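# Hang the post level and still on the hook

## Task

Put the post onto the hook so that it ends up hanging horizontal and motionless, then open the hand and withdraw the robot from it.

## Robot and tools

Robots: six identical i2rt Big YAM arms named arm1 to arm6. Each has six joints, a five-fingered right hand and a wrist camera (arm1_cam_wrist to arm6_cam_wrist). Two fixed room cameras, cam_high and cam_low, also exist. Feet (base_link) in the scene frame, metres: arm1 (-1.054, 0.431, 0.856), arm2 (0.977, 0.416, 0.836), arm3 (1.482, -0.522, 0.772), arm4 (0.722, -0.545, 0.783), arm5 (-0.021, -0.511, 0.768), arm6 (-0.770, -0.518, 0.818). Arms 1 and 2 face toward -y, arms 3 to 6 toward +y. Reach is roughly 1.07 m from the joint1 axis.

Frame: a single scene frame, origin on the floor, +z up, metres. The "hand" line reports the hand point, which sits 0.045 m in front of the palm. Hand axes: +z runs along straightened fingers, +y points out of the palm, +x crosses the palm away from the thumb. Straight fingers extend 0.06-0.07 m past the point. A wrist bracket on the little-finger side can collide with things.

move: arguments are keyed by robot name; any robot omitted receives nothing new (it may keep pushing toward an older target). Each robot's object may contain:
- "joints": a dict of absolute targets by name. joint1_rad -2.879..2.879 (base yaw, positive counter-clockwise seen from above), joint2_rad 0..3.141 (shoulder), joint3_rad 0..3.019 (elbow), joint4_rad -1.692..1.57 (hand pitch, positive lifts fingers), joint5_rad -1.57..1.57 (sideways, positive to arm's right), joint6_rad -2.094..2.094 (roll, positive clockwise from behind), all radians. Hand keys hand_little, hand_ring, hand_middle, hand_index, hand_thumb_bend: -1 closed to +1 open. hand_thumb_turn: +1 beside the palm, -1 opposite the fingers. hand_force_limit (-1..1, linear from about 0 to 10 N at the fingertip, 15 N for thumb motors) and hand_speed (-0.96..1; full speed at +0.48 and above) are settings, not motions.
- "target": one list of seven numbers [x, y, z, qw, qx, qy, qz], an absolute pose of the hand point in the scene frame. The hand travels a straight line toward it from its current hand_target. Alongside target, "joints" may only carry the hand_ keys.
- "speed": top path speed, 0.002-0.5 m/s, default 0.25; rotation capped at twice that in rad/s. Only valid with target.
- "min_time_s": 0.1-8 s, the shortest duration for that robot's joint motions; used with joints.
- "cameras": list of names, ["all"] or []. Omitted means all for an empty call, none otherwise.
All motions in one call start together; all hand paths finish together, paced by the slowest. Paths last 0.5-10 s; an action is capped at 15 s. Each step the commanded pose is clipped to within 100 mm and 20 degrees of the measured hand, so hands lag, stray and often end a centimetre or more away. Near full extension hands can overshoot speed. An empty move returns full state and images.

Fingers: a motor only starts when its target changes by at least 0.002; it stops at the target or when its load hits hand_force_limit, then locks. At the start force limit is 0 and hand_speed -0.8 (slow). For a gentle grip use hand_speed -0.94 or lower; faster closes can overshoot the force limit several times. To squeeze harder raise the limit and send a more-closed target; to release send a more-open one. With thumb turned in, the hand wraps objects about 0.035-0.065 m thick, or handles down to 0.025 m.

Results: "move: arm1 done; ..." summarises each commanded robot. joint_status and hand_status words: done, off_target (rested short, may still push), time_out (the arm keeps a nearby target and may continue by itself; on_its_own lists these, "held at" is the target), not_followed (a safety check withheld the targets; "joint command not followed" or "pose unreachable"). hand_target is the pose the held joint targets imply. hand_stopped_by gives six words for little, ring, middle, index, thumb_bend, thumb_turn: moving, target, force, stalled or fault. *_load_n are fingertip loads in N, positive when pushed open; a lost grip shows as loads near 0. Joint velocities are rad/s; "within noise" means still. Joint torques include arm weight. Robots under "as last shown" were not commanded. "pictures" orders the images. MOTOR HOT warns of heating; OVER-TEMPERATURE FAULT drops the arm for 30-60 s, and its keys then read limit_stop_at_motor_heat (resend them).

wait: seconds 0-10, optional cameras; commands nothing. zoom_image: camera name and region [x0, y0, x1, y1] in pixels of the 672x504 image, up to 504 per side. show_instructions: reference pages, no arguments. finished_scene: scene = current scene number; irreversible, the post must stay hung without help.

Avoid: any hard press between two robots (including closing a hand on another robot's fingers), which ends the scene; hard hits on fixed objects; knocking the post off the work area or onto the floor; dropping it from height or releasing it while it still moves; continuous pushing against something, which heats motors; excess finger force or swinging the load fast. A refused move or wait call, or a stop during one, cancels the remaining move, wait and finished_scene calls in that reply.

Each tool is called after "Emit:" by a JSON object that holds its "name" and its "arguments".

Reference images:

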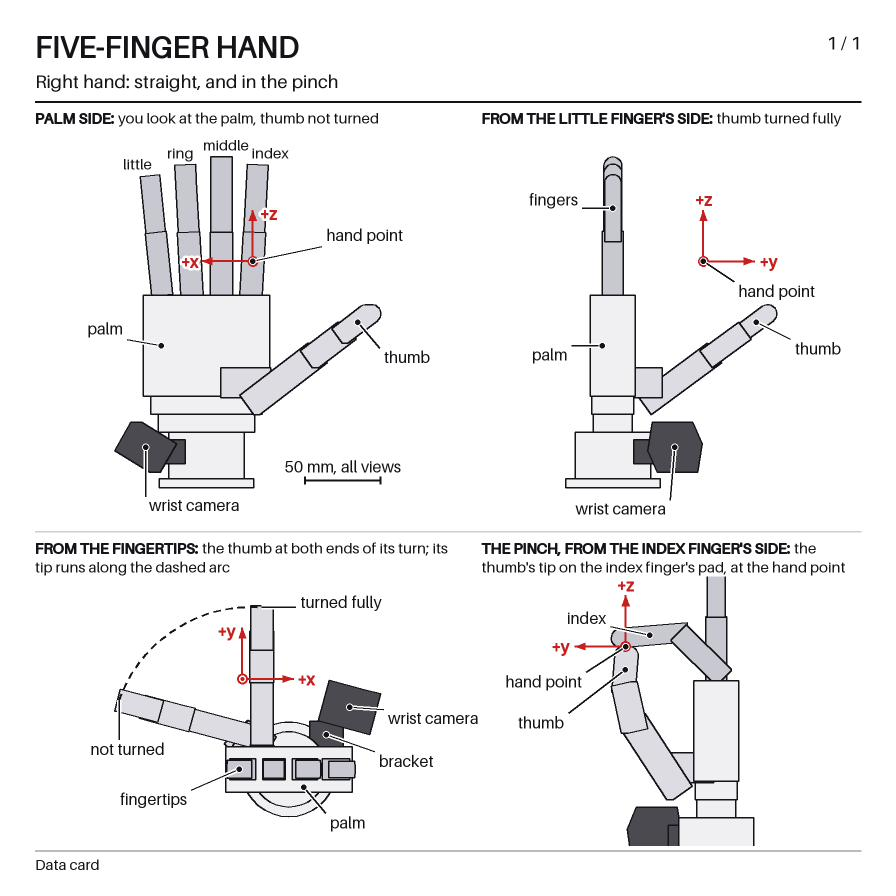

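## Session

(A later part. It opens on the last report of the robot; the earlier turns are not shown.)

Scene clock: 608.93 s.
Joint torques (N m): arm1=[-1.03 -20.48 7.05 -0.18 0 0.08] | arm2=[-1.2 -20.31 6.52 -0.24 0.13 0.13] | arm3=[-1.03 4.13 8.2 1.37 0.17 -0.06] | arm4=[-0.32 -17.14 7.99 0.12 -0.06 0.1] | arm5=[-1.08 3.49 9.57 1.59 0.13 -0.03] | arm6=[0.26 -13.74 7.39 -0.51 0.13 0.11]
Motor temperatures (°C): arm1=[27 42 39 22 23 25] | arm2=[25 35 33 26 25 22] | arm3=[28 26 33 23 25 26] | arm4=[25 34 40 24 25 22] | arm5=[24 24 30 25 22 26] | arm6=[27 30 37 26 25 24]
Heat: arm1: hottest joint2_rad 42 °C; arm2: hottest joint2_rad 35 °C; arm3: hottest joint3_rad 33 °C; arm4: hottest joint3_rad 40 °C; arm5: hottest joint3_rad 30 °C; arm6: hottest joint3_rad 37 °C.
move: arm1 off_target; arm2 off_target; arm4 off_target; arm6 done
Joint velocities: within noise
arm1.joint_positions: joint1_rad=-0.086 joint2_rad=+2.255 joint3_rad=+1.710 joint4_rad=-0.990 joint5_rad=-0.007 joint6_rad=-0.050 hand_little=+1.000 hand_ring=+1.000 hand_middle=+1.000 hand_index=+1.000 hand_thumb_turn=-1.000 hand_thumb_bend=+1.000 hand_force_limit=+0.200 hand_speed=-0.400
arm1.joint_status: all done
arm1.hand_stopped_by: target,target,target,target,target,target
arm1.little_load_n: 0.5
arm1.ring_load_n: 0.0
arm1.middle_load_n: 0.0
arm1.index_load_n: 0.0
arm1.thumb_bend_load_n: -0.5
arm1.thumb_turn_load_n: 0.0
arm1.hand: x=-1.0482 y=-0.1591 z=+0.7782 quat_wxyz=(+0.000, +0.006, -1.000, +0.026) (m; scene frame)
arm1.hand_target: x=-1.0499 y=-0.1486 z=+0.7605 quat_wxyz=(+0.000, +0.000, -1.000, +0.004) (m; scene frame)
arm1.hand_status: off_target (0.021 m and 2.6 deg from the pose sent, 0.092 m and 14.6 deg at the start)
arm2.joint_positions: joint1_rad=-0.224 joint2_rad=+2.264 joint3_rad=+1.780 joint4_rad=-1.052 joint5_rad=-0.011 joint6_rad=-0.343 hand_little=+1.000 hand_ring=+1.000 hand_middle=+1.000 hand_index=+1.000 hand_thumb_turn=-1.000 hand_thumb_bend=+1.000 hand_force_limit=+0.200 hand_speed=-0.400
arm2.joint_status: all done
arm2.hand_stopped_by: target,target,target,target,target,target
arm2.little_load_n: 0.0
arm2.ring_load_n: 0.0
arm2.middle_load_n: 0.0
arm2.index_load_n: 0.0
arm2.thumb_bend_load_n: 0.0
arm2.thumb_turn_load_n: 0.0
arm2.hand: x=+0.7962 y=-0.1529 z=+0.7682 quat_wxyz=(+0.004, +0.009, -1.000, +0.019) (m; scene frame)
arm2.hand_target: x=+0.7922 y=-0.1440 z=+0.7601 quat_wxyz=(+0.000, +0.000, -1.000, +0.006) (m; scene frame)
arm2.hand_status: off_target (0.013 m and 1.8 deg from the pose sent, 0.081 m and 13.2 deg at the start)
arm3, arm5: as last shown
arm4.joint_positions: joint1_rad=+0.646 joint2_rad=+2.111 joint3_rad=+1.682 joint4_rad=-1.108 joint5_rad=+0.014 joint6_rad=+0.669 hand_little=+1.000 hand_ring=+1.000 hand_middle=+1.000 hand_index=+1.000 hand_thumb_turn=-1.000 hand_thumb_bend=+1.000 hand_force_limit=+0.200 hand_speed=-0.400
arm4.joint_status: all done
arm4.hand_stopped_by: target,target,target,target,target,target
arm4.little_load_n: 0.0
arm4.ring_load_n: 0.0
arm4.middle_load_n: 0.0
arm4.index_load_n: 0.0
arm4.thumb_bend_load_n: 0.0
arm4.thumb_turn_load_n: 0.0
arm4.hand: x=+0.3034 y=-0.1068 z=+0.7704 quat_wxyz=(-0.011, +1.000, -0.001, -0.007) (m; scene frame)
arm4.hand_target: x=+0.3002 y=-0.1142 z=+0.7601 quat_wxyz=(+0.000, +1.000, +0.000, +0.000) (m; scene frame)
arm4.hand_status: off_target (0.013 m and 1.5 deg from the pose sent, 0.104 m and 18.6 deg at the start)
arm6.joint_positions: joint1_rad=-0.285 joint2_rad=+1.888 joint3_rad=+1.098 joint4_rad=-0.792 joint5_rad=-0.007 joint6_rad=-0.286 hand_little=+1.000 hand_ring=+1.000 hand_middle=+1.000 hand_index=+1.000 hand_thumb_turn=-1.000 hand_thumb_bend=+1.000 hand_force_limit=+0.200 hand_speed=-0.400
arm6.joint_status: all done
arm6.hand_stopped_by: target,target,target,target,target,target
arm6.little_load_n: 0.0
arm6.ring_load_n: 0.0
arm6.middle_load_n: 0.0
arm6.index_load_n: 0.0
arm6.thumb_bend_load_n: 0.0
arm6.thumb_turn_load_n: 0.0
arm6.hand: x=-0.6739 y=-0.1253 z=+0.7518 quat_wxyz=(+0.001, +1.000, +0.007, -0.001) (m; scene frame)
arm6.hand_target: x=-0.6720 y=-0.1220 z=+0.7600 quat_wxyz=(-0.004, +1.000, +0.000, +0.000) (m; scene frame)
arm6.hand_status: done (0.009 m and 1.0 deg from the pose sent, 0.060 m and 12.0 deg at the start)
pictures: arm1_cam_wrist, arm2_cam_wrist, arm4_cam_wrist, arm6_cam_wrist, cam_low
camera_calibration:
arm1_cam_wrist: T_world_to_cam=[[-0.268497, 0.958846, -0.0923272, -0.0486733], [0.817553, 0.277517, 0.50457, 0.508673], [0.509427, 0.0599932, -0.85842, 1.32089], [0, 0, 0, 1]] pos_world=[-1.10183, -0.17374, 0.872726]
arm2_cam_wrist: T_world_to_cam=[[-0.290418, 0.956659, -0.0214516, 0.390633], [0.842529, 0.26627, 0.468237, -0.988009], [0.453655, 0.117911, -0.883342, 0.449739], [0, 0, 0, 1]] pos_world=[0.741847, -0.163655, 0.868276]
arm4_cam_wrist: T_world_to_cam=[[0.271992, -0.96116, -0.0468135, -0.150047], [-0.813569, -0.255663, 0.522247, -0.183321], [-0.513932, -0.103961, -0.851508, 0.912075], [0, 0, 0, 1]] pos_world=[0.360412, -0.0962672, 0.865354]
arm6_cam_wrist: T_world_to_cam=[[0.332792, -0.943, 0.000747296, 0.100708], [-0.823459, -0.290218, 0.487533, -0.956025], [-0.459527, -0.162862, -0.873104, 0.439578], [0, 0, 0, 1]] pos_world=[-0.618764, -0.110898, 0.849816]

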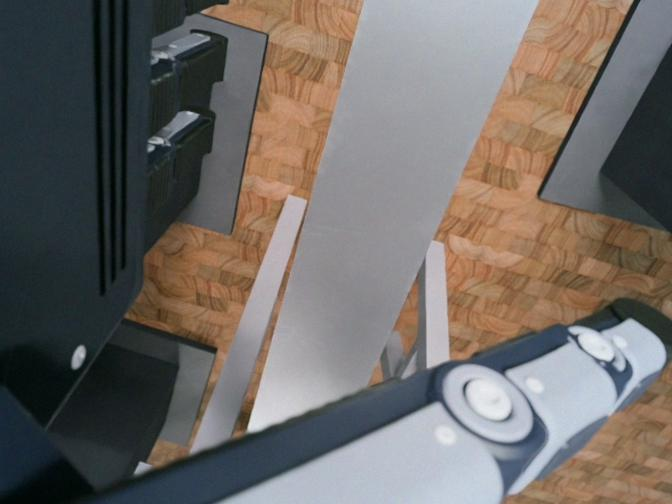

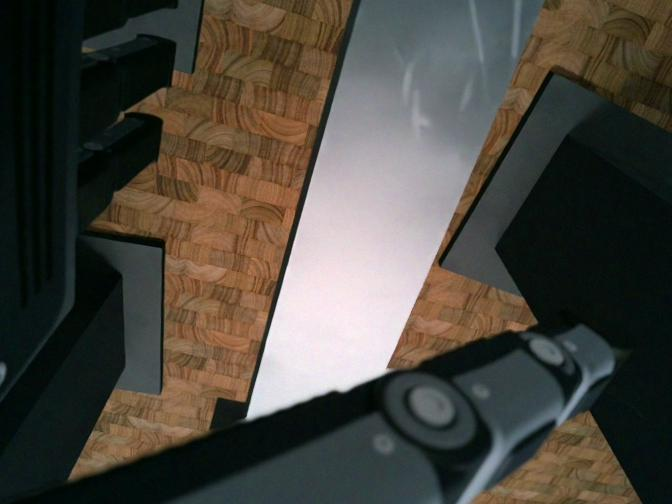

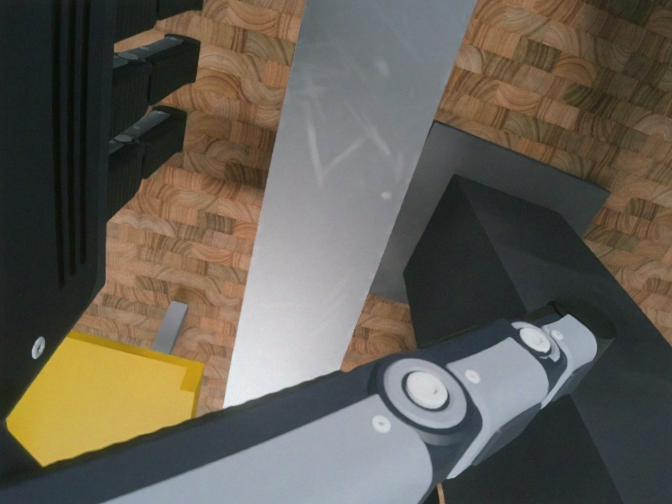

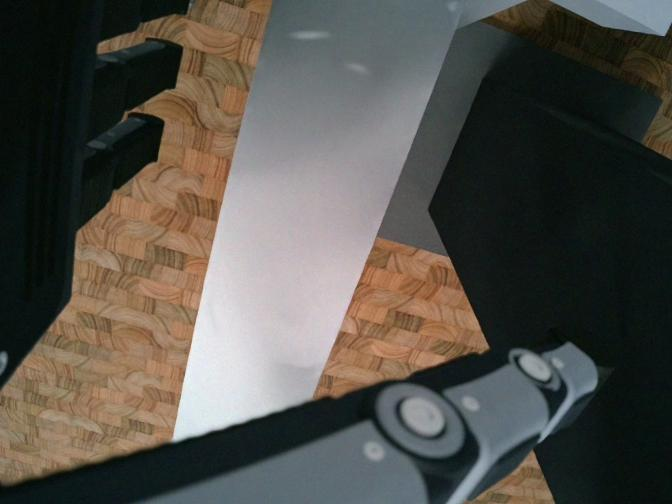

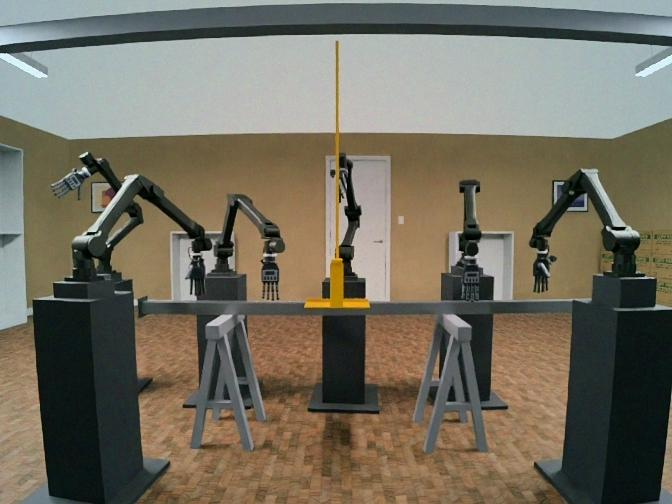

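Emit:
{"name": "move", "arguments": {"arm1": {"target": [-1.05, -0.153, 0.642, 0, 0, 1, -0.006], "speed": 0.12}, "arm2": {"target": [0.792, -0.139, 0.644, 0, 0, 1, -0.006], "speed": 0.12}, "arm4": {"target": [0.30, -0.117, 0.640, 0, 1, 0, 0], "speed": 0.12}, "arm6": {"target": [-0.672, -0.130, 0.640, 0, 1, 0, 0], "speed": 0.12}, "cameras": ["arm1_cam_wrist","arm2_cam_wrist","arm4_cam_wrist","arm6_cam_wrist"]}}

Scene clock: 645.60 s.
Joint torques (N m): arm1=[-0.97 -21.36 8.59 0.51 -0.03 0.09] | arm2=[-1.26 -20.31 6.17 0.42 0.13 0.1] | arm3=[-1.08 4.19 8.2 1.37 0.17 -0.06] | arm4=[-0.26 -17.49 6.53 0.76 -0.06 0.11] | arm5=[-1.08 3.96 9.36 1.36 0.11 -0.01] | arm6=[0.09 -11.93 5.19 0.43 0.22 0.09]
Motor temperatures (°C): arm1=[27 40 37 22 23 25] | arm2=[25 36 32 26 25 22] | arm3=[28 26 33 23 25 26] | arm4=[25 34 37 24 25 22] | arm5=[24 24 30 25 22 26] | arm6=[27 31 36 26 25 24]
Heat: arm1: hottest joint2_rad 40 °C; arm2: hottest joint2_rad 36 °C; arm3: hottest joint3_rad 33 °C; arm4: hottest joint3_rad 37 °C; arm5: hottest joint3_rad 30 °C; arm6: hottest joint3_rad 36 °C.
move: arm1 off_target; arm2 off_target; arm4 off_target; arm6 done
Joint velocities: within noise
arm1.joint_positions: joint1_rad=-0.086 joint2_rad=+2.461 joint3_rad=+1.700 joint4_rad=-0.829 joint5_rad=-0.007 joint6_rad=-0.050 hand_little=+1.000 hand_ring=+1.000 hand_middle=+1.000 hand_index=+1.000 hand_thumb_turn=-1.000 hand_thumb_bend=+1.000 hand_force_limit=+0.200 hand_speed=-0.400
arm1.joint_status: not commanded
arm1.hand_stopped_by: target,target,target,target,target,target
arm1.little_load_n: 0.0
arm1.ring_load_n: 0.0
arm1.middle_load_n: 0.0
arm1.index_load_n: 0.0
arm1.thumb_bend_load_n: 0.0
arm1.thumb_turn_load_n: 0.0
arm1.hand: x=-1.0482 y=-0.1411 z=+0.6506 quat_wxyz=(-0.001, +0.006, -1.000, -0.002) (m; scene frame)
arm1.hand_target: x=-1.0500 y=-0.1525 z=+0.6423 quat_wxyz=(+0.000, +0.000, -1.000, +0.006) (m; scene frame)
arm1.hand_status: off_target (0.015 m and 1.2 deg from the pose sent, 0.136 m and 2.4 deg at the start)
arm2.joint_positions: joint1_rad=-0.225 joint2_rad=+2.433 joint3_rad=+1.747 joint4_rad=-0.875 joint5_rad=-0.010 joint6_rad=-0.343 hand_little=+1.000 hand_ring=+1.000 hand_middle=+1.000 hand_index=+1.000 hand_thumb_turn=-1.000 hand_thumb_bend=+1.000 hand_force_limit=+0.200 hand_speed=-0.400
arm2.joint_status: not commanded
arm2.hand_stopped_by: target,target,target,target,target,target
arm2.little_load_n: 0.0
arm2.ring_load_n: 0.0
arm2.middle_load_n: 0.0
arm2.index_load_n: 0.0
arm2.thumb_bend_load_n: 0.5
arm2.thumb_turn_load_n: 0.5
arm2.hand: x=+0.7983 y=-0.1416 z=+0.6525 quat_wxyz=(+0.000, +0.008, -1.000, +0.007) (m; scene frame)
arm2.hand_target: x=+0.7922 y=-0.1388 z=+0.6440 quat_wxyz=(+0.000, +0.000, -1.000, +0.006) (m; scene frame)
arm2.hand_status: off_target (0.011 m and 0.9 deg from the pose sent, 0.125 m and 1.8 deg at the start)
arm3, arm5: as last shown
arm4.joint_positions: joint1_rad=+0.646 joint2_rad=+2.277 joint3_rad=+1.630 joint4_rad=-0.901 joint5_rad=+0.014 joint6_rad=+0.669 hand_little=+1.000 hand_ring=+1.000 hand_middle=+1.000 hand_index=+1.000 hand_thumb_turn=-1.000 hand_thumb_bend=+1.000 hand_force_limit=+0.200 hand_speed=-0.400
arm4.joint_status: not commanded
arm4.hand_stopped_by: target,target,target,target,target,target
arm4.little_load_n: 0.0
arm4.ring_load_n: 0.0
arm4.middle_load_n: 0.0
arm4.index_load_n: 0.0
arm4.thumb_bend_load_n: 0.0
arm4.thumb_turn_load_n: 0.0
arm4.hand: x=+0.3039 y=-0.1095 z=+0.6532 quat_wxyz=(-0.006, +1.000, -0.001, -0.003) (m; scene frame)
arm4.hand_target: x=+0.3002 y=-0.1172 z=+0.6402 quat_wxyz=(+0.000, +1.000, +0.000, +0.000) (m; scene frame)
arm4.hand_status: off_target (0.016 m and 0.8 deg from the pose sent, 0.131 m and 1.5 deg at the start)
arm6.joint_positions: joint1_rad=-0.285 joint2_rad=+2.098 joint3_rad=+1.068 joint4_rad=-0.541 joint5_rad=-0.007 joint6_rad=-0.286 hand_little=+1.000 hand_ring=+1.000 hand_middle=+1.000 hand_index=+1.000 hand_thumb_turn=-1.000 hand_thumb_bend=+1.000 hand_force_limit=+0.200 hand_speed=-0.400
arm6.joint_status: not commanded
arm6.hand_stopped_by: target,target,target,target,target,target
arm6.little_load_n: 0.0
arm6.ring_load_n: 0.0
arm6.middle_load_n: 0.0
arm6.index_load_n: 0.0
arm6.thumb_bend_load_n: 0.0
arm6.thumb_turn_load_n: 0.0
arm6.hand: x=-0.6738 y=-0.1270 z=+0.6497 quat_wxyz=(-0.004, +1.000, +0.007, +0.000) (m; scene frame)
arm6.hand_target: x=-0.6722 y=-0.1302 z=+0.6402 quat_wxyz=(+0.000, +1.000, +0.000, +0.000) (m; scene frame)
arm6.hand_status: done (0.010 m and 0.9 deg from the pose sent, 0.112 m and 0.8 deg at the start)
pictures: arm1_cam_wrist, arm2_cam_wrist, arm4_cam_wrist, arm6_cam_wrist
camera_calibration:
arm1_cam_wrist: T_world_to_cam=[[-0.268008, 0.96261, -0.0394104, -0.111097], [0.816584, 0.248678, 0.520913, 0.552439], [0.511237, 0.107427, -0.8527, 1.21517], [0, 0, 0, 1]] pos_world=[-1.10213, -0.160978, 0.744028]
arm2_cam_wrist: T_world_to_cam=[[-0.288764, 0.9574, -0.00113138, 0.363457], [0.839379, 0.253736, 0.480687, -0.945953], [0.460497, 0.137856, -0.876891, 0.338409], [0, 0, 0, 1]] pos_world=[0.74313, -0.154603, 0.751866]
arm4_cam_wrist: T_world_to_cam=[[0.271974, -0.961633, -0.0359422, -0.165385], [-0.817439, -0.250578, 0.518657, -0.118307], [-0.507764, -0.111681, -0.854227, 0.811301], [0, 0, 0, 1]] pos_world=[0.360221, -0.0980785, 0.748451]
arm6_cam_wrist: T_world_to_cam=[[0.332893, -0.942925, -0.00864735, 0.105343], [-0.824916, -0.295648, 0.481774, -0.904661], [-0.456833, -0.153246, -0.876253, 0.355213], [0, 0, 0, 1]] pos_world=[-0.619064, -0.113696, 0.748009]

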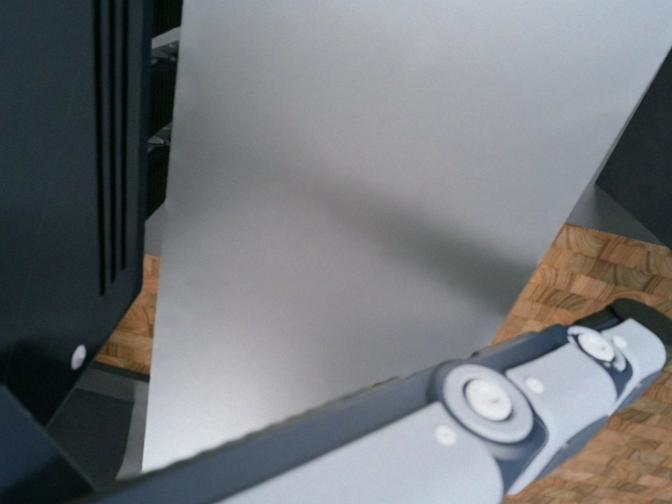

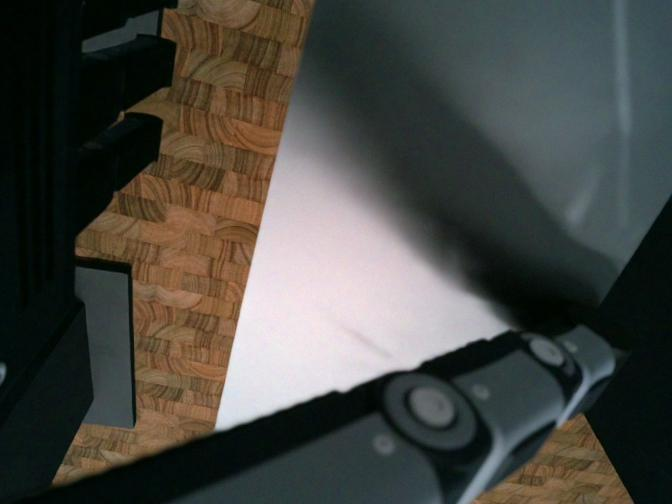

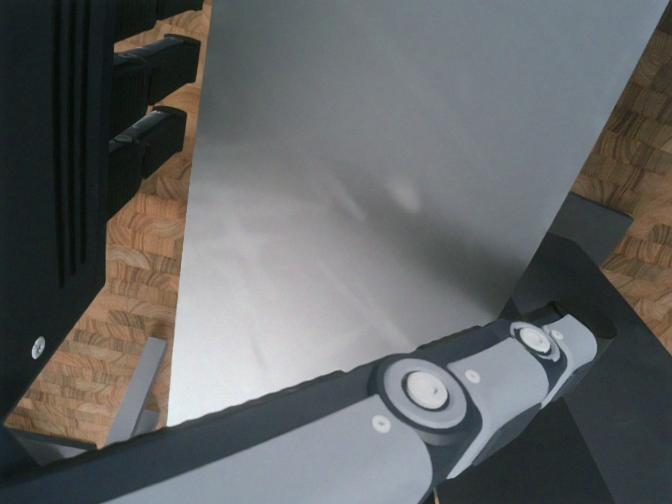

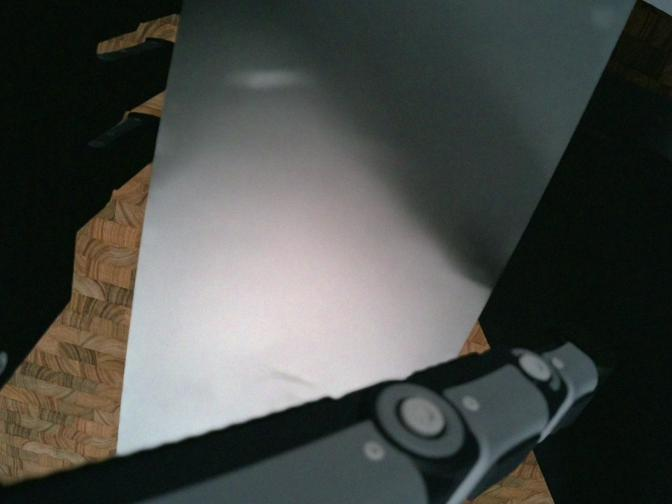

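Emit:
{"name": "move", "arguments": {"arm1": {"target": [-1.048, -0.155, 0.649, 0, 0, -0.976, -0.216], "speed": 0.12}, "arm2": {"target": [0.798, -0.14, 0.649, 0, 0, -0.976, -0.216], "speed": 0.12}, "arm4": {"target": [0.304, -0.109, 0.649, 0.216, 0.976, 0, 0], "speed": 0.12}, "arm6": {"target": [-0.674, -0.118, 0.649, 0.216, 0.976, 0, 0], "speed": 0.12}, "cameras": ["arm1_cam_wrist", "arm2_cam_wrist", "arm4_cam_wrist", "arm6_cam_wrist", "cam_low"]}}

Scene clock: 745.87 s.
Joint torques (N m): arm1=[-0.5 -23.41 10.25 -1.2 0.01 0.1] | arm2=[0.44 -22.12 9.92 -1.09 0.29 0.17] | arm3=[-1.08 4.25 8.23 1.4 0.16 -0.05] | arm4=[-2.37 -19.37 9.44 -0.66 -0.34 -0.06] | arm5=[-0.44 3.43 9.39 1.72 0.11 -0.02] | arm6=[1.2 -14.15 7.88 -1.35 0.33 0.11]
Motor temperatures (°C): arm1=[27 39 40 22 23 25] | arm2=[25 35 32 26 25 22] | arm3=[28 26 33 23 25 26] | arm4=[25 36 35 24 25 22] | arm5=[23 24 30 25 22 26] | arm6=[27 32 34 26 25 24]
Heat: arm1: hottest joint3_rad 40 °C; arm2: hottest joint2_rad 35 °C; arm3: hottest joint3_rad 33 °C; arm4: hottest joint2_rad 36 °C; arm5: hottest joint3_rad 30 °C; arm6: hottest joint3_rad 34 °C.
move: arm1 off_target; arm2 done; arm4 off_target; arm6 done
Joint velocities: within noise
arm1.joint_positions: joint1_rad=-0.086 joint2_rad=+2.855 joint3_rad=+2.426 joint4_rad=-1.582 joint5_rad=+0.007 joint6_rad=-0.041 hand_little=+1.000 hand_ring=+1.000 hand_middle=+1.000 hand_index=+1.000 hand_thumb_turn=-1.000 hand_thumb_bend=+1.000 hand_force_limit=+0.200 hand_speed=-0.400
arm1.joint_status: not commanded
arm1.hand_stopped_by: target,target,target,target,target,target
arm1.little_load_n: 0.0
arm1.ring_load_n: 0.0
arm1.middle_load_n: 0.0
arm1.index_load_n: 0.0
arm1.thumb_bend_load_n: 0.0
arm1.thumb_turn_load_n: 0.0
arm1.hand: x=-1.0509 y=-0.1537 z=+0.6615 quat_wxyz=(-0.002, +0.002, -0.977, -0.211) (m; scene frame)
arm1.hand_target: x=-1.0479 y=-0.1545 z=+0.6493 quat_wxyz=(+0.000, +0.000, -0.977, -0.215) (m; scene frame)
arm1.hand_status: off_target (0.013 m and 0.6 deg from the pose sent, 0.014 m and 24.7 deg at the start)
arm2.joint_positions: joint1_rad=-0.203 joint2_rad=+2.809 joint3_rad=+2.373 joint4_rad=-1.567 joint5_rad=+0.114 joint6_rad=-0.281 hand_little=+1.000 hand_ring=+1.000 hand_middle=+1.000 hand_index=+1.000 hand_thumb_turn=-1.000 hand_thumb_bend=+1.000 hand_force_limit=+0.200 hand_speed=-0.400
arm2.joint_status: not commanded
arm2.hand_stopped_by: target,target,target,target,target,target
arm2.little_load_n: 0.0
arm2.ring_load_n: 0.0
arm2.middle_load_n: 0.0
arm2.index_load_n: 0.0
arm2.thumb_bend_load_n: 0.0
arm2.thumb_turn_load_n: 0.0
arm2.hand: x=+0.7942 y=-0.1305 z=+0.6506 quat_wxyz=(-0.005, +0.000, -0.975, -0.220) (m; scene frame)
arm2.hand_target: x=+0.7981 y=-0.1396 z=+0.6490 quat_wxyz=(+0.000, +0.000, -0.977, -0.215) (m; scene frame)
arm2.hand_status: done (0.010 m and 0.8 deg from the pose sent, 0.004 m and 25.8 deg at the start)
arm3, arm5: as last shown
arm3.little_load_n: 0.5
arm4.joint_positions: joint1_rad=+0.590 joint2_rad=+2.555 joint3_rad=+2.055 joint4_rad=-1.425 joint5_rad=-0.226 joint6_rad=+0.565 hand_little=+1.000 hand_ring=+1.000 hand_middle=+1.000 hand_index=+1.000 hand_thumb_turn=-1.000 hand_thumb_bend=+1.000 hand_force_limit=+0.200 hand_speed=-0.400
arm4.joint_status: not commanded
arm4.hand_stopped_by: target,target,target,target,target,target
arm4.little_load_n: 0.0
arm4.ring_load_n: -0.5
arm4.middle_load_n: 0.0
arm4.index_load_n: 0.0
arm4.thumb_bend_load_n: 0.0
arm4.thumb_turn_load_n: 0.0
arm4.hand: x=+0.3014 y=-0.1191 z=+0.6562 quat_wxyz=(+0.214, +0.977, +0.003, +0.003) (m; scene frame)
arm4.hand_target: x=+0.3043 y=-0.1094 z=+0.6491 quat_wxyz=(+0.216, +0.976, +0.000, +0.000) (m; scene frame)
arm4.hand_status: off_target (0.013 m and 0.5 deg from the pose sent, 0.004 m and 25.7 deg at the start)
arm6.joint_positions: joint1_rad=-0.253 joint2_rad=+2.351 joint3_rad=+1.459 joint4_rad=-1.095 joint5_rad=+0.090 joint6_rad=-0.222 hand_little=+1.000 hand_ring=+1.000 hand_middle=+1.000 hand_index=+1.000 hand_thumb_turn=-1.000 hand_thumb_bend=+1.000 hand_force_limit=+0.200 hand_speed=-0.400
arm6.joint_status: not commanded
arm6.hand_stopped_by: target,target,target,target,target,target
arm6.little_load_n: 0.0
arm6.ring_load_n: 0.0
arm6.middle_load_n: 0.0
arm6.index_load_n: 0.0
arm6.thumb_bend_load_n: 0.0
arm6.thumb_turn_load_n: 0.0
arm6.hand: x=-0.6708 y=-0.1214 z=+0.6566 quat_wxyz=(+0.207, +0.978, -0.001, -0.001) (m; scene frame)
arm6.hand_target: x=-0.6741 y=-0.1182 z=+0.6491 quat_wxyz=(+0.216, +0.976, +0.000, +0.000) (m; scene frame)
arm6.hand_status: done (0.009 m and 1.0 deg from the pose sent, 0.009 m and 25.5 deg at the start)
pictures: arm1_cam_wrist, arm2_cam_wrist, arm4_cam_wrist, arm6_cam_wrist, cam_low
camera_calibration:
arm1_cam_wrist: T_world_to_cam=[[-0.26066, 0.896492, 0.358273, -0.36479], [0.81767, 0.0076959, 0.575635, 0.479916], [0.513295, 0.442994, -0.73504, 1.20309], [0, 0, 0, 1]] pos_world=[-1.10504, -0.209624, 0.738756]
arm2_cam_wrist: T_world_to_cam=[[-0.27608, 0.863673, 0.421721, 0.0542885], [0.837822, 0.00123937, 0.545941, -1.0186], [0.470992, 0.504051, -0.723947, 0.277054], [0, 0, 0, 1]] pos_world=[0.737904, -0.185275, 0.733774]
arm4_cam_wrist: T_world_to_cam=[[0.278885, -0.880856, 0.382513, -0.440906], [-0.822452, -0.0134453, 0.568676, -0.12745], [-0.495779, -0.473193, -0.728211, 0.682157], [0, 0, 0, 1]] pos_world=[0.356339, -0.0672963, 0.737884]
arm6_cam_wrist: T_world_to_cam=[[0.319173, -0.866725, 0.383296, -0.147686], [-0.827528, -0.0577754, 0.558444, -0.927043], [-0.461873, -0.495428, -0.73568, 0.22635], [0, 0, 0, 1]] pos_world=[-0.615471, -0.0694237, 0.74083]

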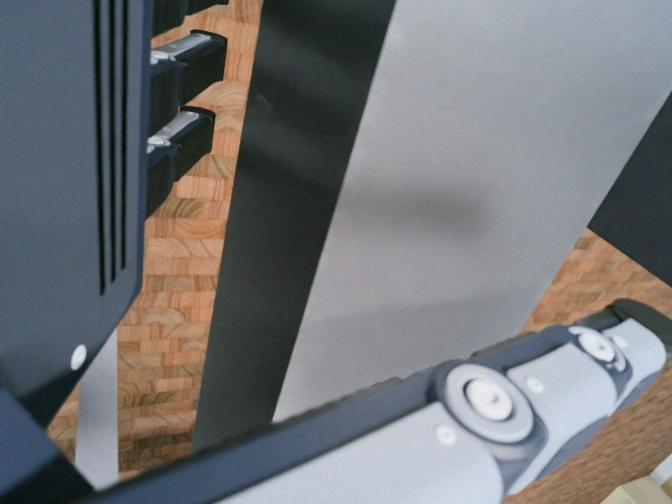

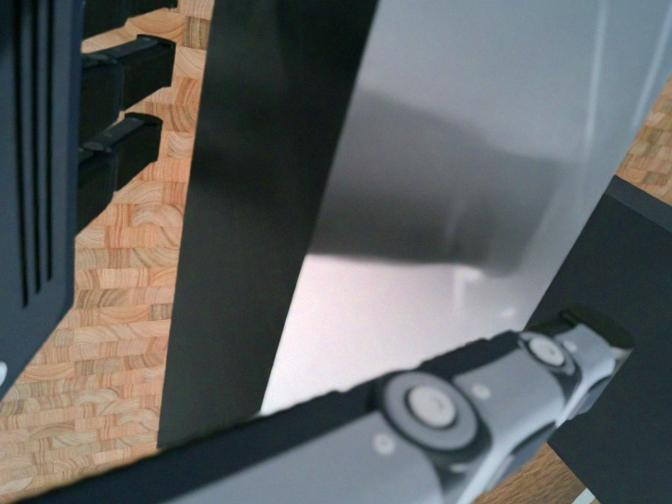

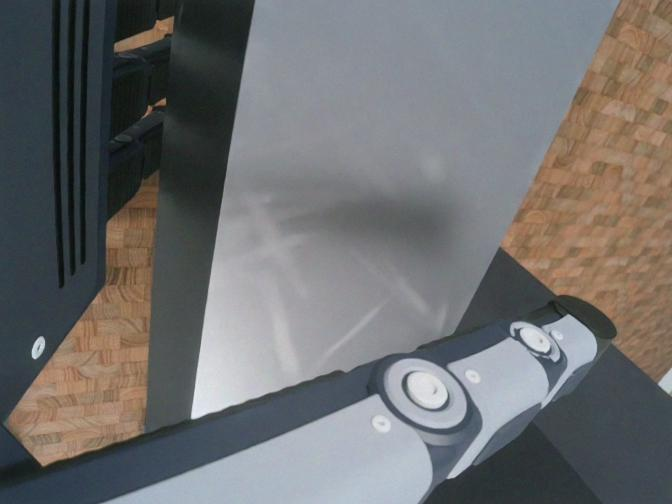

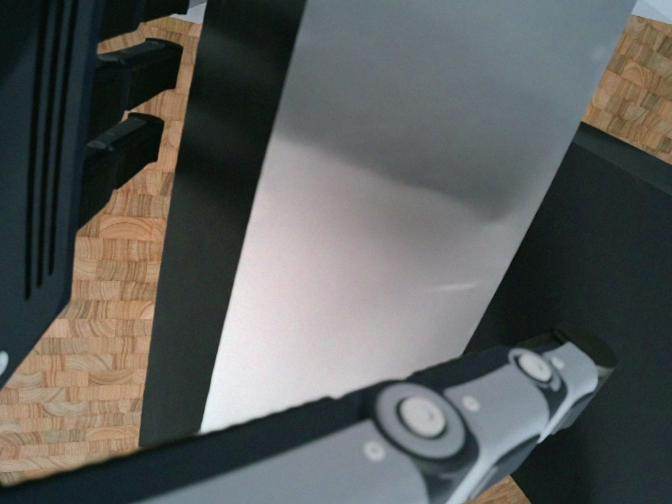

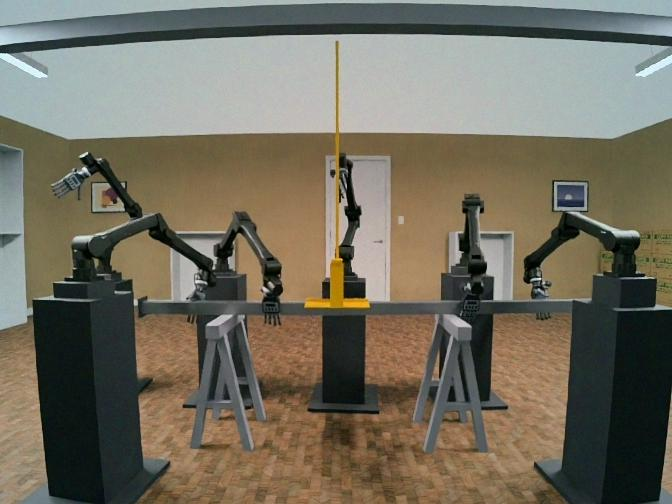

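Emit:
{"name": "move", "arguments": {"arm1": {"target": [-1.045, -0.154, 0.635, 0, 0, -0.976, -0.216], "speed": 0.08}, "arm2": {"target": [0.802, -0.146, 0.646, 0, 0, -0.976, -0.216], "speed": 0.08}, "arm4": {"target": [0.304, -0.099, 0.640, 0.216, 0.976, 0, 0], "speed": 0.08}, "arm6": {"target": [-0.676, -0.115, 0.640, 0.216, 0.976, 0, 0], "speed": 0.08}}}

Emit:
{"name": "move", "arguments": {"arm1": {"joints": {"hand_force_limit": -0.2, "hand_speed": -0.85, "hand_little": -0.6, "hand_ring": -0.6, "hand_middle": -0.6, "hand_index": -0.6}}, "arm2": {"joints": {"hand_force_limit": -0.2, "hand_speed": -0.85, "hand_little": -0.6, "hand_ring": -0.6, "hand_middle": -0.6, "hand_index": -0.6}}, "arm4": {"joints": {"hand_force_limit": -0.2, "hand_speed": -0.85, "hand_little": -0.6, "hand_ring": -0.6, "hand_middle": -0.6, "hand_index": -0.6}}, "arm6": {"joints": {"hand_force_limit": -0.2, "hand_speed": -0.85, "hand_little": -0.6, "hand_ring": -0.6, "hand_middle": -0.6, "hand_index": -0.6}}, "cameras": ["arm1_cam_wrist", "arm4_cam_wrist", "cam_low"]}}

Scene clock: 769.80 s.
Joint torques (N m): arm1=[-0.15 -23.94 10.1 -0.8 -0.07 0.1] | arm2=[0.32 -22.24 10.02 -1.1 0.17 0.17] | arm3=[-1.08 4.13 8.17 1.35 0.17 -0.06] | arm4=[-2.32 -19.84 9.47 -0.65 -0.21 -0.04] | arm5=[-0.32 3.55 9.37 1.68 0.14 -0.02] | arm6=[1.26 -14.27 7.76 -1.09 0.23 0.11]
Motor temperatures (°C): arm1=[26 42 41 22 23 25] | arm2=[25 36 34 26 25 22] | arm3=[28 26 33 23 25 26] | arm4=[25 35 36 24 25 22] | arm5=[23 24 30 25 22 26] | arm6=[27 31 35 26 25 24]
Heat: arm1: hottest joint2_rad 42 °C; arm2: hottest joint2_rad 36 °C; arm3: hottest joint3_rad 33 °C; arm4: hottest joint3_rad 36 °C; arm5: hottest joint3_rad 30 °C; arm6: hottest joint3_rad 35 °C.
move: arm1 off_target; arm2 done; arm4 off_target; arm6 off_target
Joint velocities: within noise
arm1.joint_positions: joint1_rad=-0.086 joint2_rad=+2.885 joint3_rad=+2.441 joint4_rad=-1.582 joint5_rad=+0.007 joint6_rad=-0.037 hand_little=+1.000 hand_ring=+1.000 hand_middle=+1.000 hand_index=+1.000 hand_thumb_turn=-1.000 hand_thumb_bend=+1.000 hand_force_limit=+0.200 hand_speed=-0.400
arm1.joint_status: not commanded
arm1.hand_stopped_by: target,target,target,target,target,target
arm1.little_load_n: 0.0
arm1.ring_load_n: 0.0
arm1.middle_load_n: 0.0
arm1.index_load_n: 0.0
arm1.thumb_bend_load_n: 0.0
arm1.thumb_turn_load_n: 0.0
arm1.hand: x=-1.0506 y=-0.1498 z=+0.6476 quat_wxyz=(-0.002, +0.000, -0.976, -0.218) (m; scene frame)
arm1.hand_target: x=-1.0449 y=-0.1535 z=+0.6354 quat_wxyz=(+0.000, +0.000, -0.977, -0.215) (m; scene frame)
arm1.hand_status: off_target (0.014 m and 0.3 deg from the pose sent, 0.027 m and 0.6 deg at the start)
arm2.joint_positions: joint1_rad=-0.195 joint2_rad=+2.837 joint3_rad=+2.423 joint4_rad=-1.590 joint5_rad=+0.114 joint6_rad=-0.274 hand_little=+1.000 hand_ring=+1.000 hand_middle=+1.000 hand_index=+1.000 hand_thumb_turn=-1.000 hand_thumb_bend=+1.000 hand_force_limit=+0.200 hand_speed=-0.400
arm2.joint_status: not commanded
arm2.hand_stopped_by: target,target,target,target,target,target
arm2.little_load_n: 0.0
arm2.ring_load_n: 0.0
arm2.middle_load_n: 0.0
arm2.index_load_n: 0.0
arm2.thumb_bend_load_n: -0.5
arm2.thumb_turn_load_n: 0.0
arm2.hand: x=+0.7980 y=-0.1370 z=+0.6478 quat_wxyz=(-0.004, +0.001, -0.975, -0.221) (m; scene frame)
arm2.hand_target: x=+0.8022 y=-0.1457 z=+0.6463 quat_wxyz=(+0.000, +0.000, -0.977, -0.215) (m; scene frame)
arm2.hand_status: done (0.010 m and 0.7 deg from the pose sent, 0.018 m and 0.8 deg at the start)
arm3, arm5: as last shown
arm3.little_load_n: 0.0
arm4.joint_positions: joint1_rad=+0.582 joint2_rad=+2.596 joint3_rad=+2.113 joint4_rad=-1.443 joint5_rad=-0.226 joint6_rad=+0.557 hand_little=+1.000 hand_ring=+1.000 hand_middle=+1.000 hand_index=+1.000 hand_thumb_turn=-1.000 hand_thumb_bend=+1.000 hand_force_limit=+0.200 hand_speed=-0.400
arm4.joint_status: not commanded
arm4.hand_stopped_by: target,target,target,target,target,target
arm4.little_load_n: 0.0
arm4.ring_load_n: 0.0
arm4.middle_load_n: 0.0
arm4.index_load_n: 0.0
arm4.thumb_bend_load_n: 0.0
arm4.thumb_turn_load_n: 0.0
arm4.hand: x=+0.3002 y=-0.1093 z=+0.6477 quat_wxyz=(+0.215, +0.977, +0.003, +0.002) (m; scene frame)
arm4.hand_target: x=+0.3043 y=-0.0993 z=+0.6402 quat_wxyz=(+0.216, +0.976, +0.000, +0.000) (m; scene frame)
arm4.hand_status: off_target (0.013 m and 0.4 deg from the pose sent, 0.026 m and 0.5 deg at the start)
arm5.little_load_n: -0.5
arm6.joint_positions: joint1_rad=-0.248 joint2_rad=+2.374 joint3_rad=+1.475 joint4_rad=-1.095 joint5_rad=+0.090 joint6_rad=-0.218 hand_little=+1.000 hand_ring=+1.000 hand_middle=+1.000 hand_index=+1.000 hand_thumb_turn=-1.000 hand_thumb_bend=+1.000 hand_force_limit=+0.200 hand_speed=-0.400
arm6.joint_status: not commanded
arm6.hand_stopped_by: target,target,target,target,target,target
arm6.little_load_n: 0.0
arm6.ring_load_n: 0.0
arm6.middle_load_n: 0.0
arm6.index_load_n: 0.0
arm6.thumb_bend_load_n: 0.0
arm6.thumb_turn_load_n: 0.0
arm6.hand: x=-0.6725 y=-0.1198 z=+0.6488 quat_wxyz=(+0.211, +0.977, -0.001, -0.001) (m; scene frame)
arm6.hand_target: x=-0.6760 y=-0.1153 z=+0.6401 quat_wxyz=(+0.216, +0.976, +0.000, +0.000) (m; scene frame)
arm6.hand_status: off_target (0.011 m and 0.6 deg from the pose sent, 0.019 m and 1.0 deg at the start)
pictures: none

Scene clock: 773.87 s.
Joint torques (N m): arm1=[-0.09 -24.59 9.98 -0.98 0.05 0.08] | arm2=[0.38 -23.18 9.77 -1.14 0.2 0.17] | arm3=[-1.2 4.13 8.18 1.4 0.17 -0.06] | arm4=[-2.26 -20.95 9.26 -0.72 -0.17 -0.05] | arm5=[-0.09 3.31 9.57 1.73 0.11 0] | arm6=[1.26 -15.68 6.86 -1.43 0.24 0.06]
Motor temperatures (°C): arm1=[26 42 41 22 23 25] | arm2=[25 36 34 26 25 22] | arm3=[28 26 33 23 25 26] | arm4=[25 35 36 24 25 22] | arm5=[23 24 30 25 22 26] | arm6=[27 31 35 26 25 24]
Heat: arm1: hottest joint2_rad 42 °C; arm2: hottest joint2_rad 36 °C; arm3: hottest joint3_rad 33 °C; arm4: hottest joint3_rad 36 °C; arm5: hottest joint3_rad 30 °C; arm6: hottest joint3_rad 35 °C.
move: arm1 off_target; arm2 off_target; arm4 off_target; arm6 off_target
Joint velocities: within noise
arm1.joint_positions: joint1_rad=-0.086 joint2_rad=+2.895 joint3_rad=+2.442 joint4_rad=-1.577 joint5_rad=+0.004 joint6_rad=-0.036 hand_little=+0.001 hand_ring=+0.030 hand_middle=+0.044 hand_index=+0.030 hand_thumb_turn=-1.000 hand_thumb_bend=+1.001 hand_force_limit=-0.200 hand_speed=-0.850
arm1.joint_status: hand_little off_target (ended at +0.001, target -0.600); hand_ring off_target (ended at +0.030, target -0.600); hand_middle off_target (ended at +0.044, target -0.600); hand_index off_target (ended at +0.030, target -0.600); the others done
arm1.hand_stopped_by: force,force,force,force,target,target
arm1.little_load_n: 5.0
arm1.ring_load_n: 3.5
arm1.middle_load_n: 2.0
arm1.index_load_n: 6.0
arm1.thumb_bend_load_n: 2.0
arm1.thumb_turn_load_n: 1.0
arm1.hand: x=-1.0499 y=-0.1477 z=+0.6412 quat_wxyz=(-0.003, -0.001, -0.975, -0.220) (m; scene frame)
arm1.hand_target: x=-1.0450 y=-0.1534 z=+0.6352 quat_wxyz=(+0.000, +0.000, -0.977, -0.215) (m; scene frame)
arm1.hand_status: not commanded
arm2.joint_positions: joint1_rad=-0.195 joint2_rad=+2.848 joint3_rad=+2.426 joint4_rad=-1.590 joint5_rad=+0.114 joint6_rad=-0.273 hand_little=+0.043 hand_ring=+0.085 hand_middle=+0.126 hand_index=+0.168 hand_thumb_turn=-1.000 hand_thumb_bend=+1.000 hand_force_limit=-0.200 hand_speed=-0.850
arm2.joint_status: hand_little off_target (ended at +0.043, target -0.600); hand_ring off_target (ended at +0.085, target -0.600); hand_middle off_target (ended at +0.126, target -0.600); hand_index off_target (ended at +0.168, target -0.600); the others done
arm2.hand_stopped_by: force,force,force,force,target,target
arm2.little_load_n: 1.5
arm2.ring_load_n: 0.0
arm2.middle_load_n: 0.0
arm2.index_load_n: 0.0
arm2.thumb_bend_load_n: 0.0
arm2.thumb_turn_load_n: 0.0
arm2.hand: x=+0.7990 y=-0.1341 z=+0.6417 quat_wxyz=(-0.005, +0.001, -0.974, -0.225) (m; scene frame)
arm2.hand_target: x=+0.8022 y=-0.1457 z=+0.6461 quat_wxyz=(+0.000, +0.000, -0.977, -0.215) (m; scene frame)
arm2.hand_status: not commanded
arm3, arm5: as last shown
arm4.joint_positions: joint1_rad=+0.581 joint2_rad=+2.612 joint3_rad=+2.114 joint4_rad=-1.442 joint5_rad=-0.227 joint6_rad=+0.556 hand_little=+0.015 hand_ring=+0.042 hand_middle=+0.043 hand_index=+0.029 hand_thumb_turn=-1.000 hand_thumb_bend=+1.000 hand_force_limit=-0.200 hand_speed=-0.850
arm4.joint_status: hand_little off_target (ended at +0.015, target -0.600); hand_ring off_target (ended at +0.042, target -0.600); hand_middle off_target (ended at +0.043, target -0.600); hand_index off_target (ended at +0.029, target -0.600); the others done
arm4.hand_stopped_by: force,force,force,force,target,target
arm4.little_load_n: 7.5
arm4.ring_load_n: 2.0
arm4.middle_load_n: 6.0
arm4.index_load_n: 3.5
arm4.thumb_bend_load_n: 2.0
arm4.thumb_turn_load_n: 1.5
arm4.hand: x=+0.3024 y=-0.1119 z=+0.6387 quat_wxyz=(+0.220, +0.975, +0.002, +0.005) (m; scene frame)
arm4.hand_target: x=+0.3044 y=-0.0994 z=+0.6400 quat_wxyz=(+0.216, +0.976, +0.000, +0.000) (m; scene frame)
arm4.hand_status: not commanded
arm5.little_load_n: 0.0
arm6.joint_positions: joint1_rad=-0.248 joint2_rad=+2.393 joint3_rad=+1.483 joint4_rad=-1.085 joint5_rad=+0.090 joint6_rad=-0.212 hand_little=+0.155 hand_ring=+0.140 hand_middle=+0.126 hand_index=+0.113 hand_thumb_turn=-1.000 hand_thumb_bend=+1.000 hand_force_limit=-0.200 hand_speed=-0.850
arm6.joint_status: hand_little off_target (ended at +0.155, target -0.600); hand_ring off_target (ended at +0.140, target -0.600); hand_middle off_target (ended at +0.126, target -0.600); hand_index off_target (ended at +0.113, target -0.600); the others done
arm6.hand_stopped_by: force,force,force,force,target,target
arm6.little_load_n: 0.5
arm6.ring_load_n: 0.0
arm6.middle_load_n: 0.5
arm6.index_load_n: 5.0
arm6.thumb_bend_load_n: 0.0
arm6.thumb_turn_load_n: 0.0
arm6.hand: x=-0.6726 y=-0.1187 z=+0.6402 quat_wxyz=(+0.211, +0.977, -0.003, +0.000) (m; scene frame)
arm6.hand_target: x=-0.6759 y=-0.1151 z=+0.6401 quat_wxyz=(+0.216, +0.976, +0.000, +0.000) (m; scene frame)
arm6.hand_status: not commanded
pictures: arm1_cam_wrist, arm4_cam_wrist, cam_low
camera_calibration:
arm1_cam_wrist: T_world_to_cam=[[-0.255555, 0.891235, 0.374688, -0.368589], [0.817147, -0.00800491, 0.576373, 0.487411], [0.516684, 0.45347, -0.726225, 1.18459], [0, 0, 0, 1]] pos_world=[-1.10454, -0.204773, 0.717451]
arm4_cam_wrist: T_world_to_cam=[[0.276692, -0.876081, 0.394871, -0.434791], [-0.824887, -0.00574276, 0.565269, -0.112808], [-0.492954, -0.48213, -0.724256, 0.669014], [0, 0, 0, 1]] pos_world=[0.357043, -0.0590087, 0.719991]

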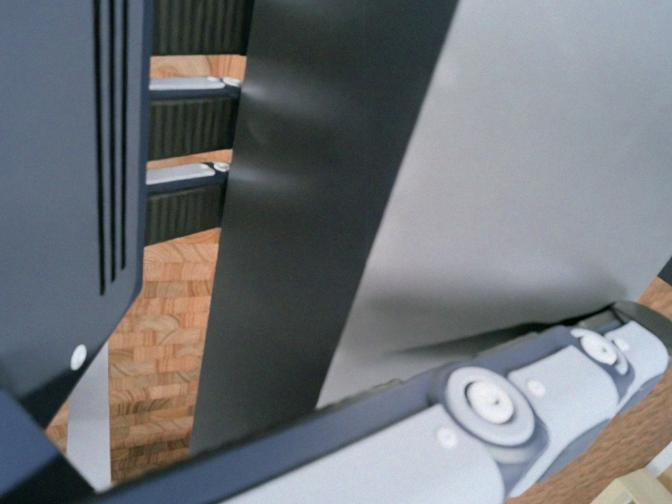

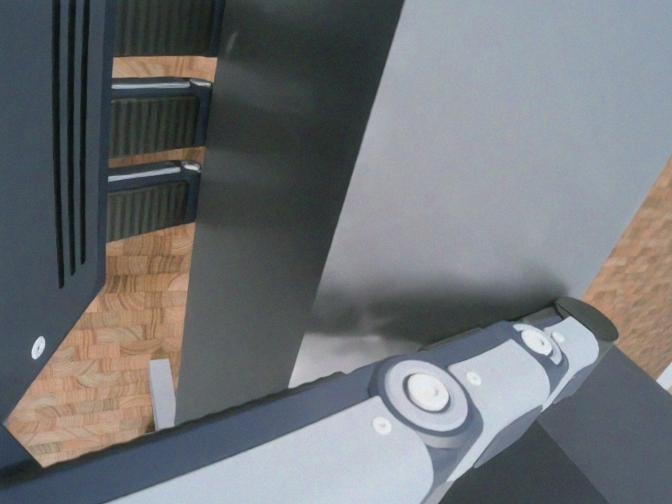

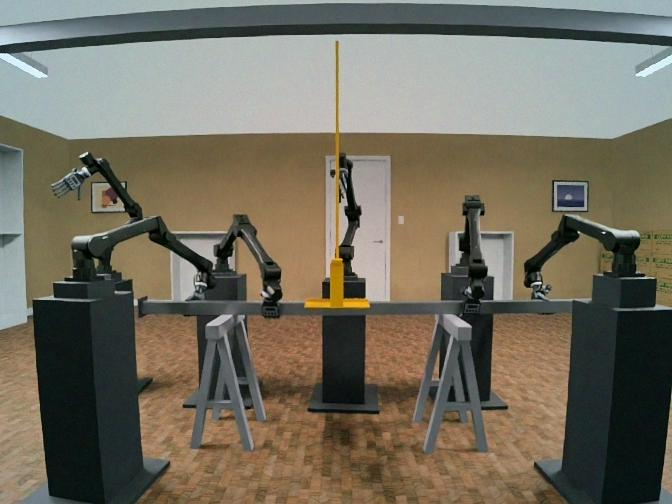

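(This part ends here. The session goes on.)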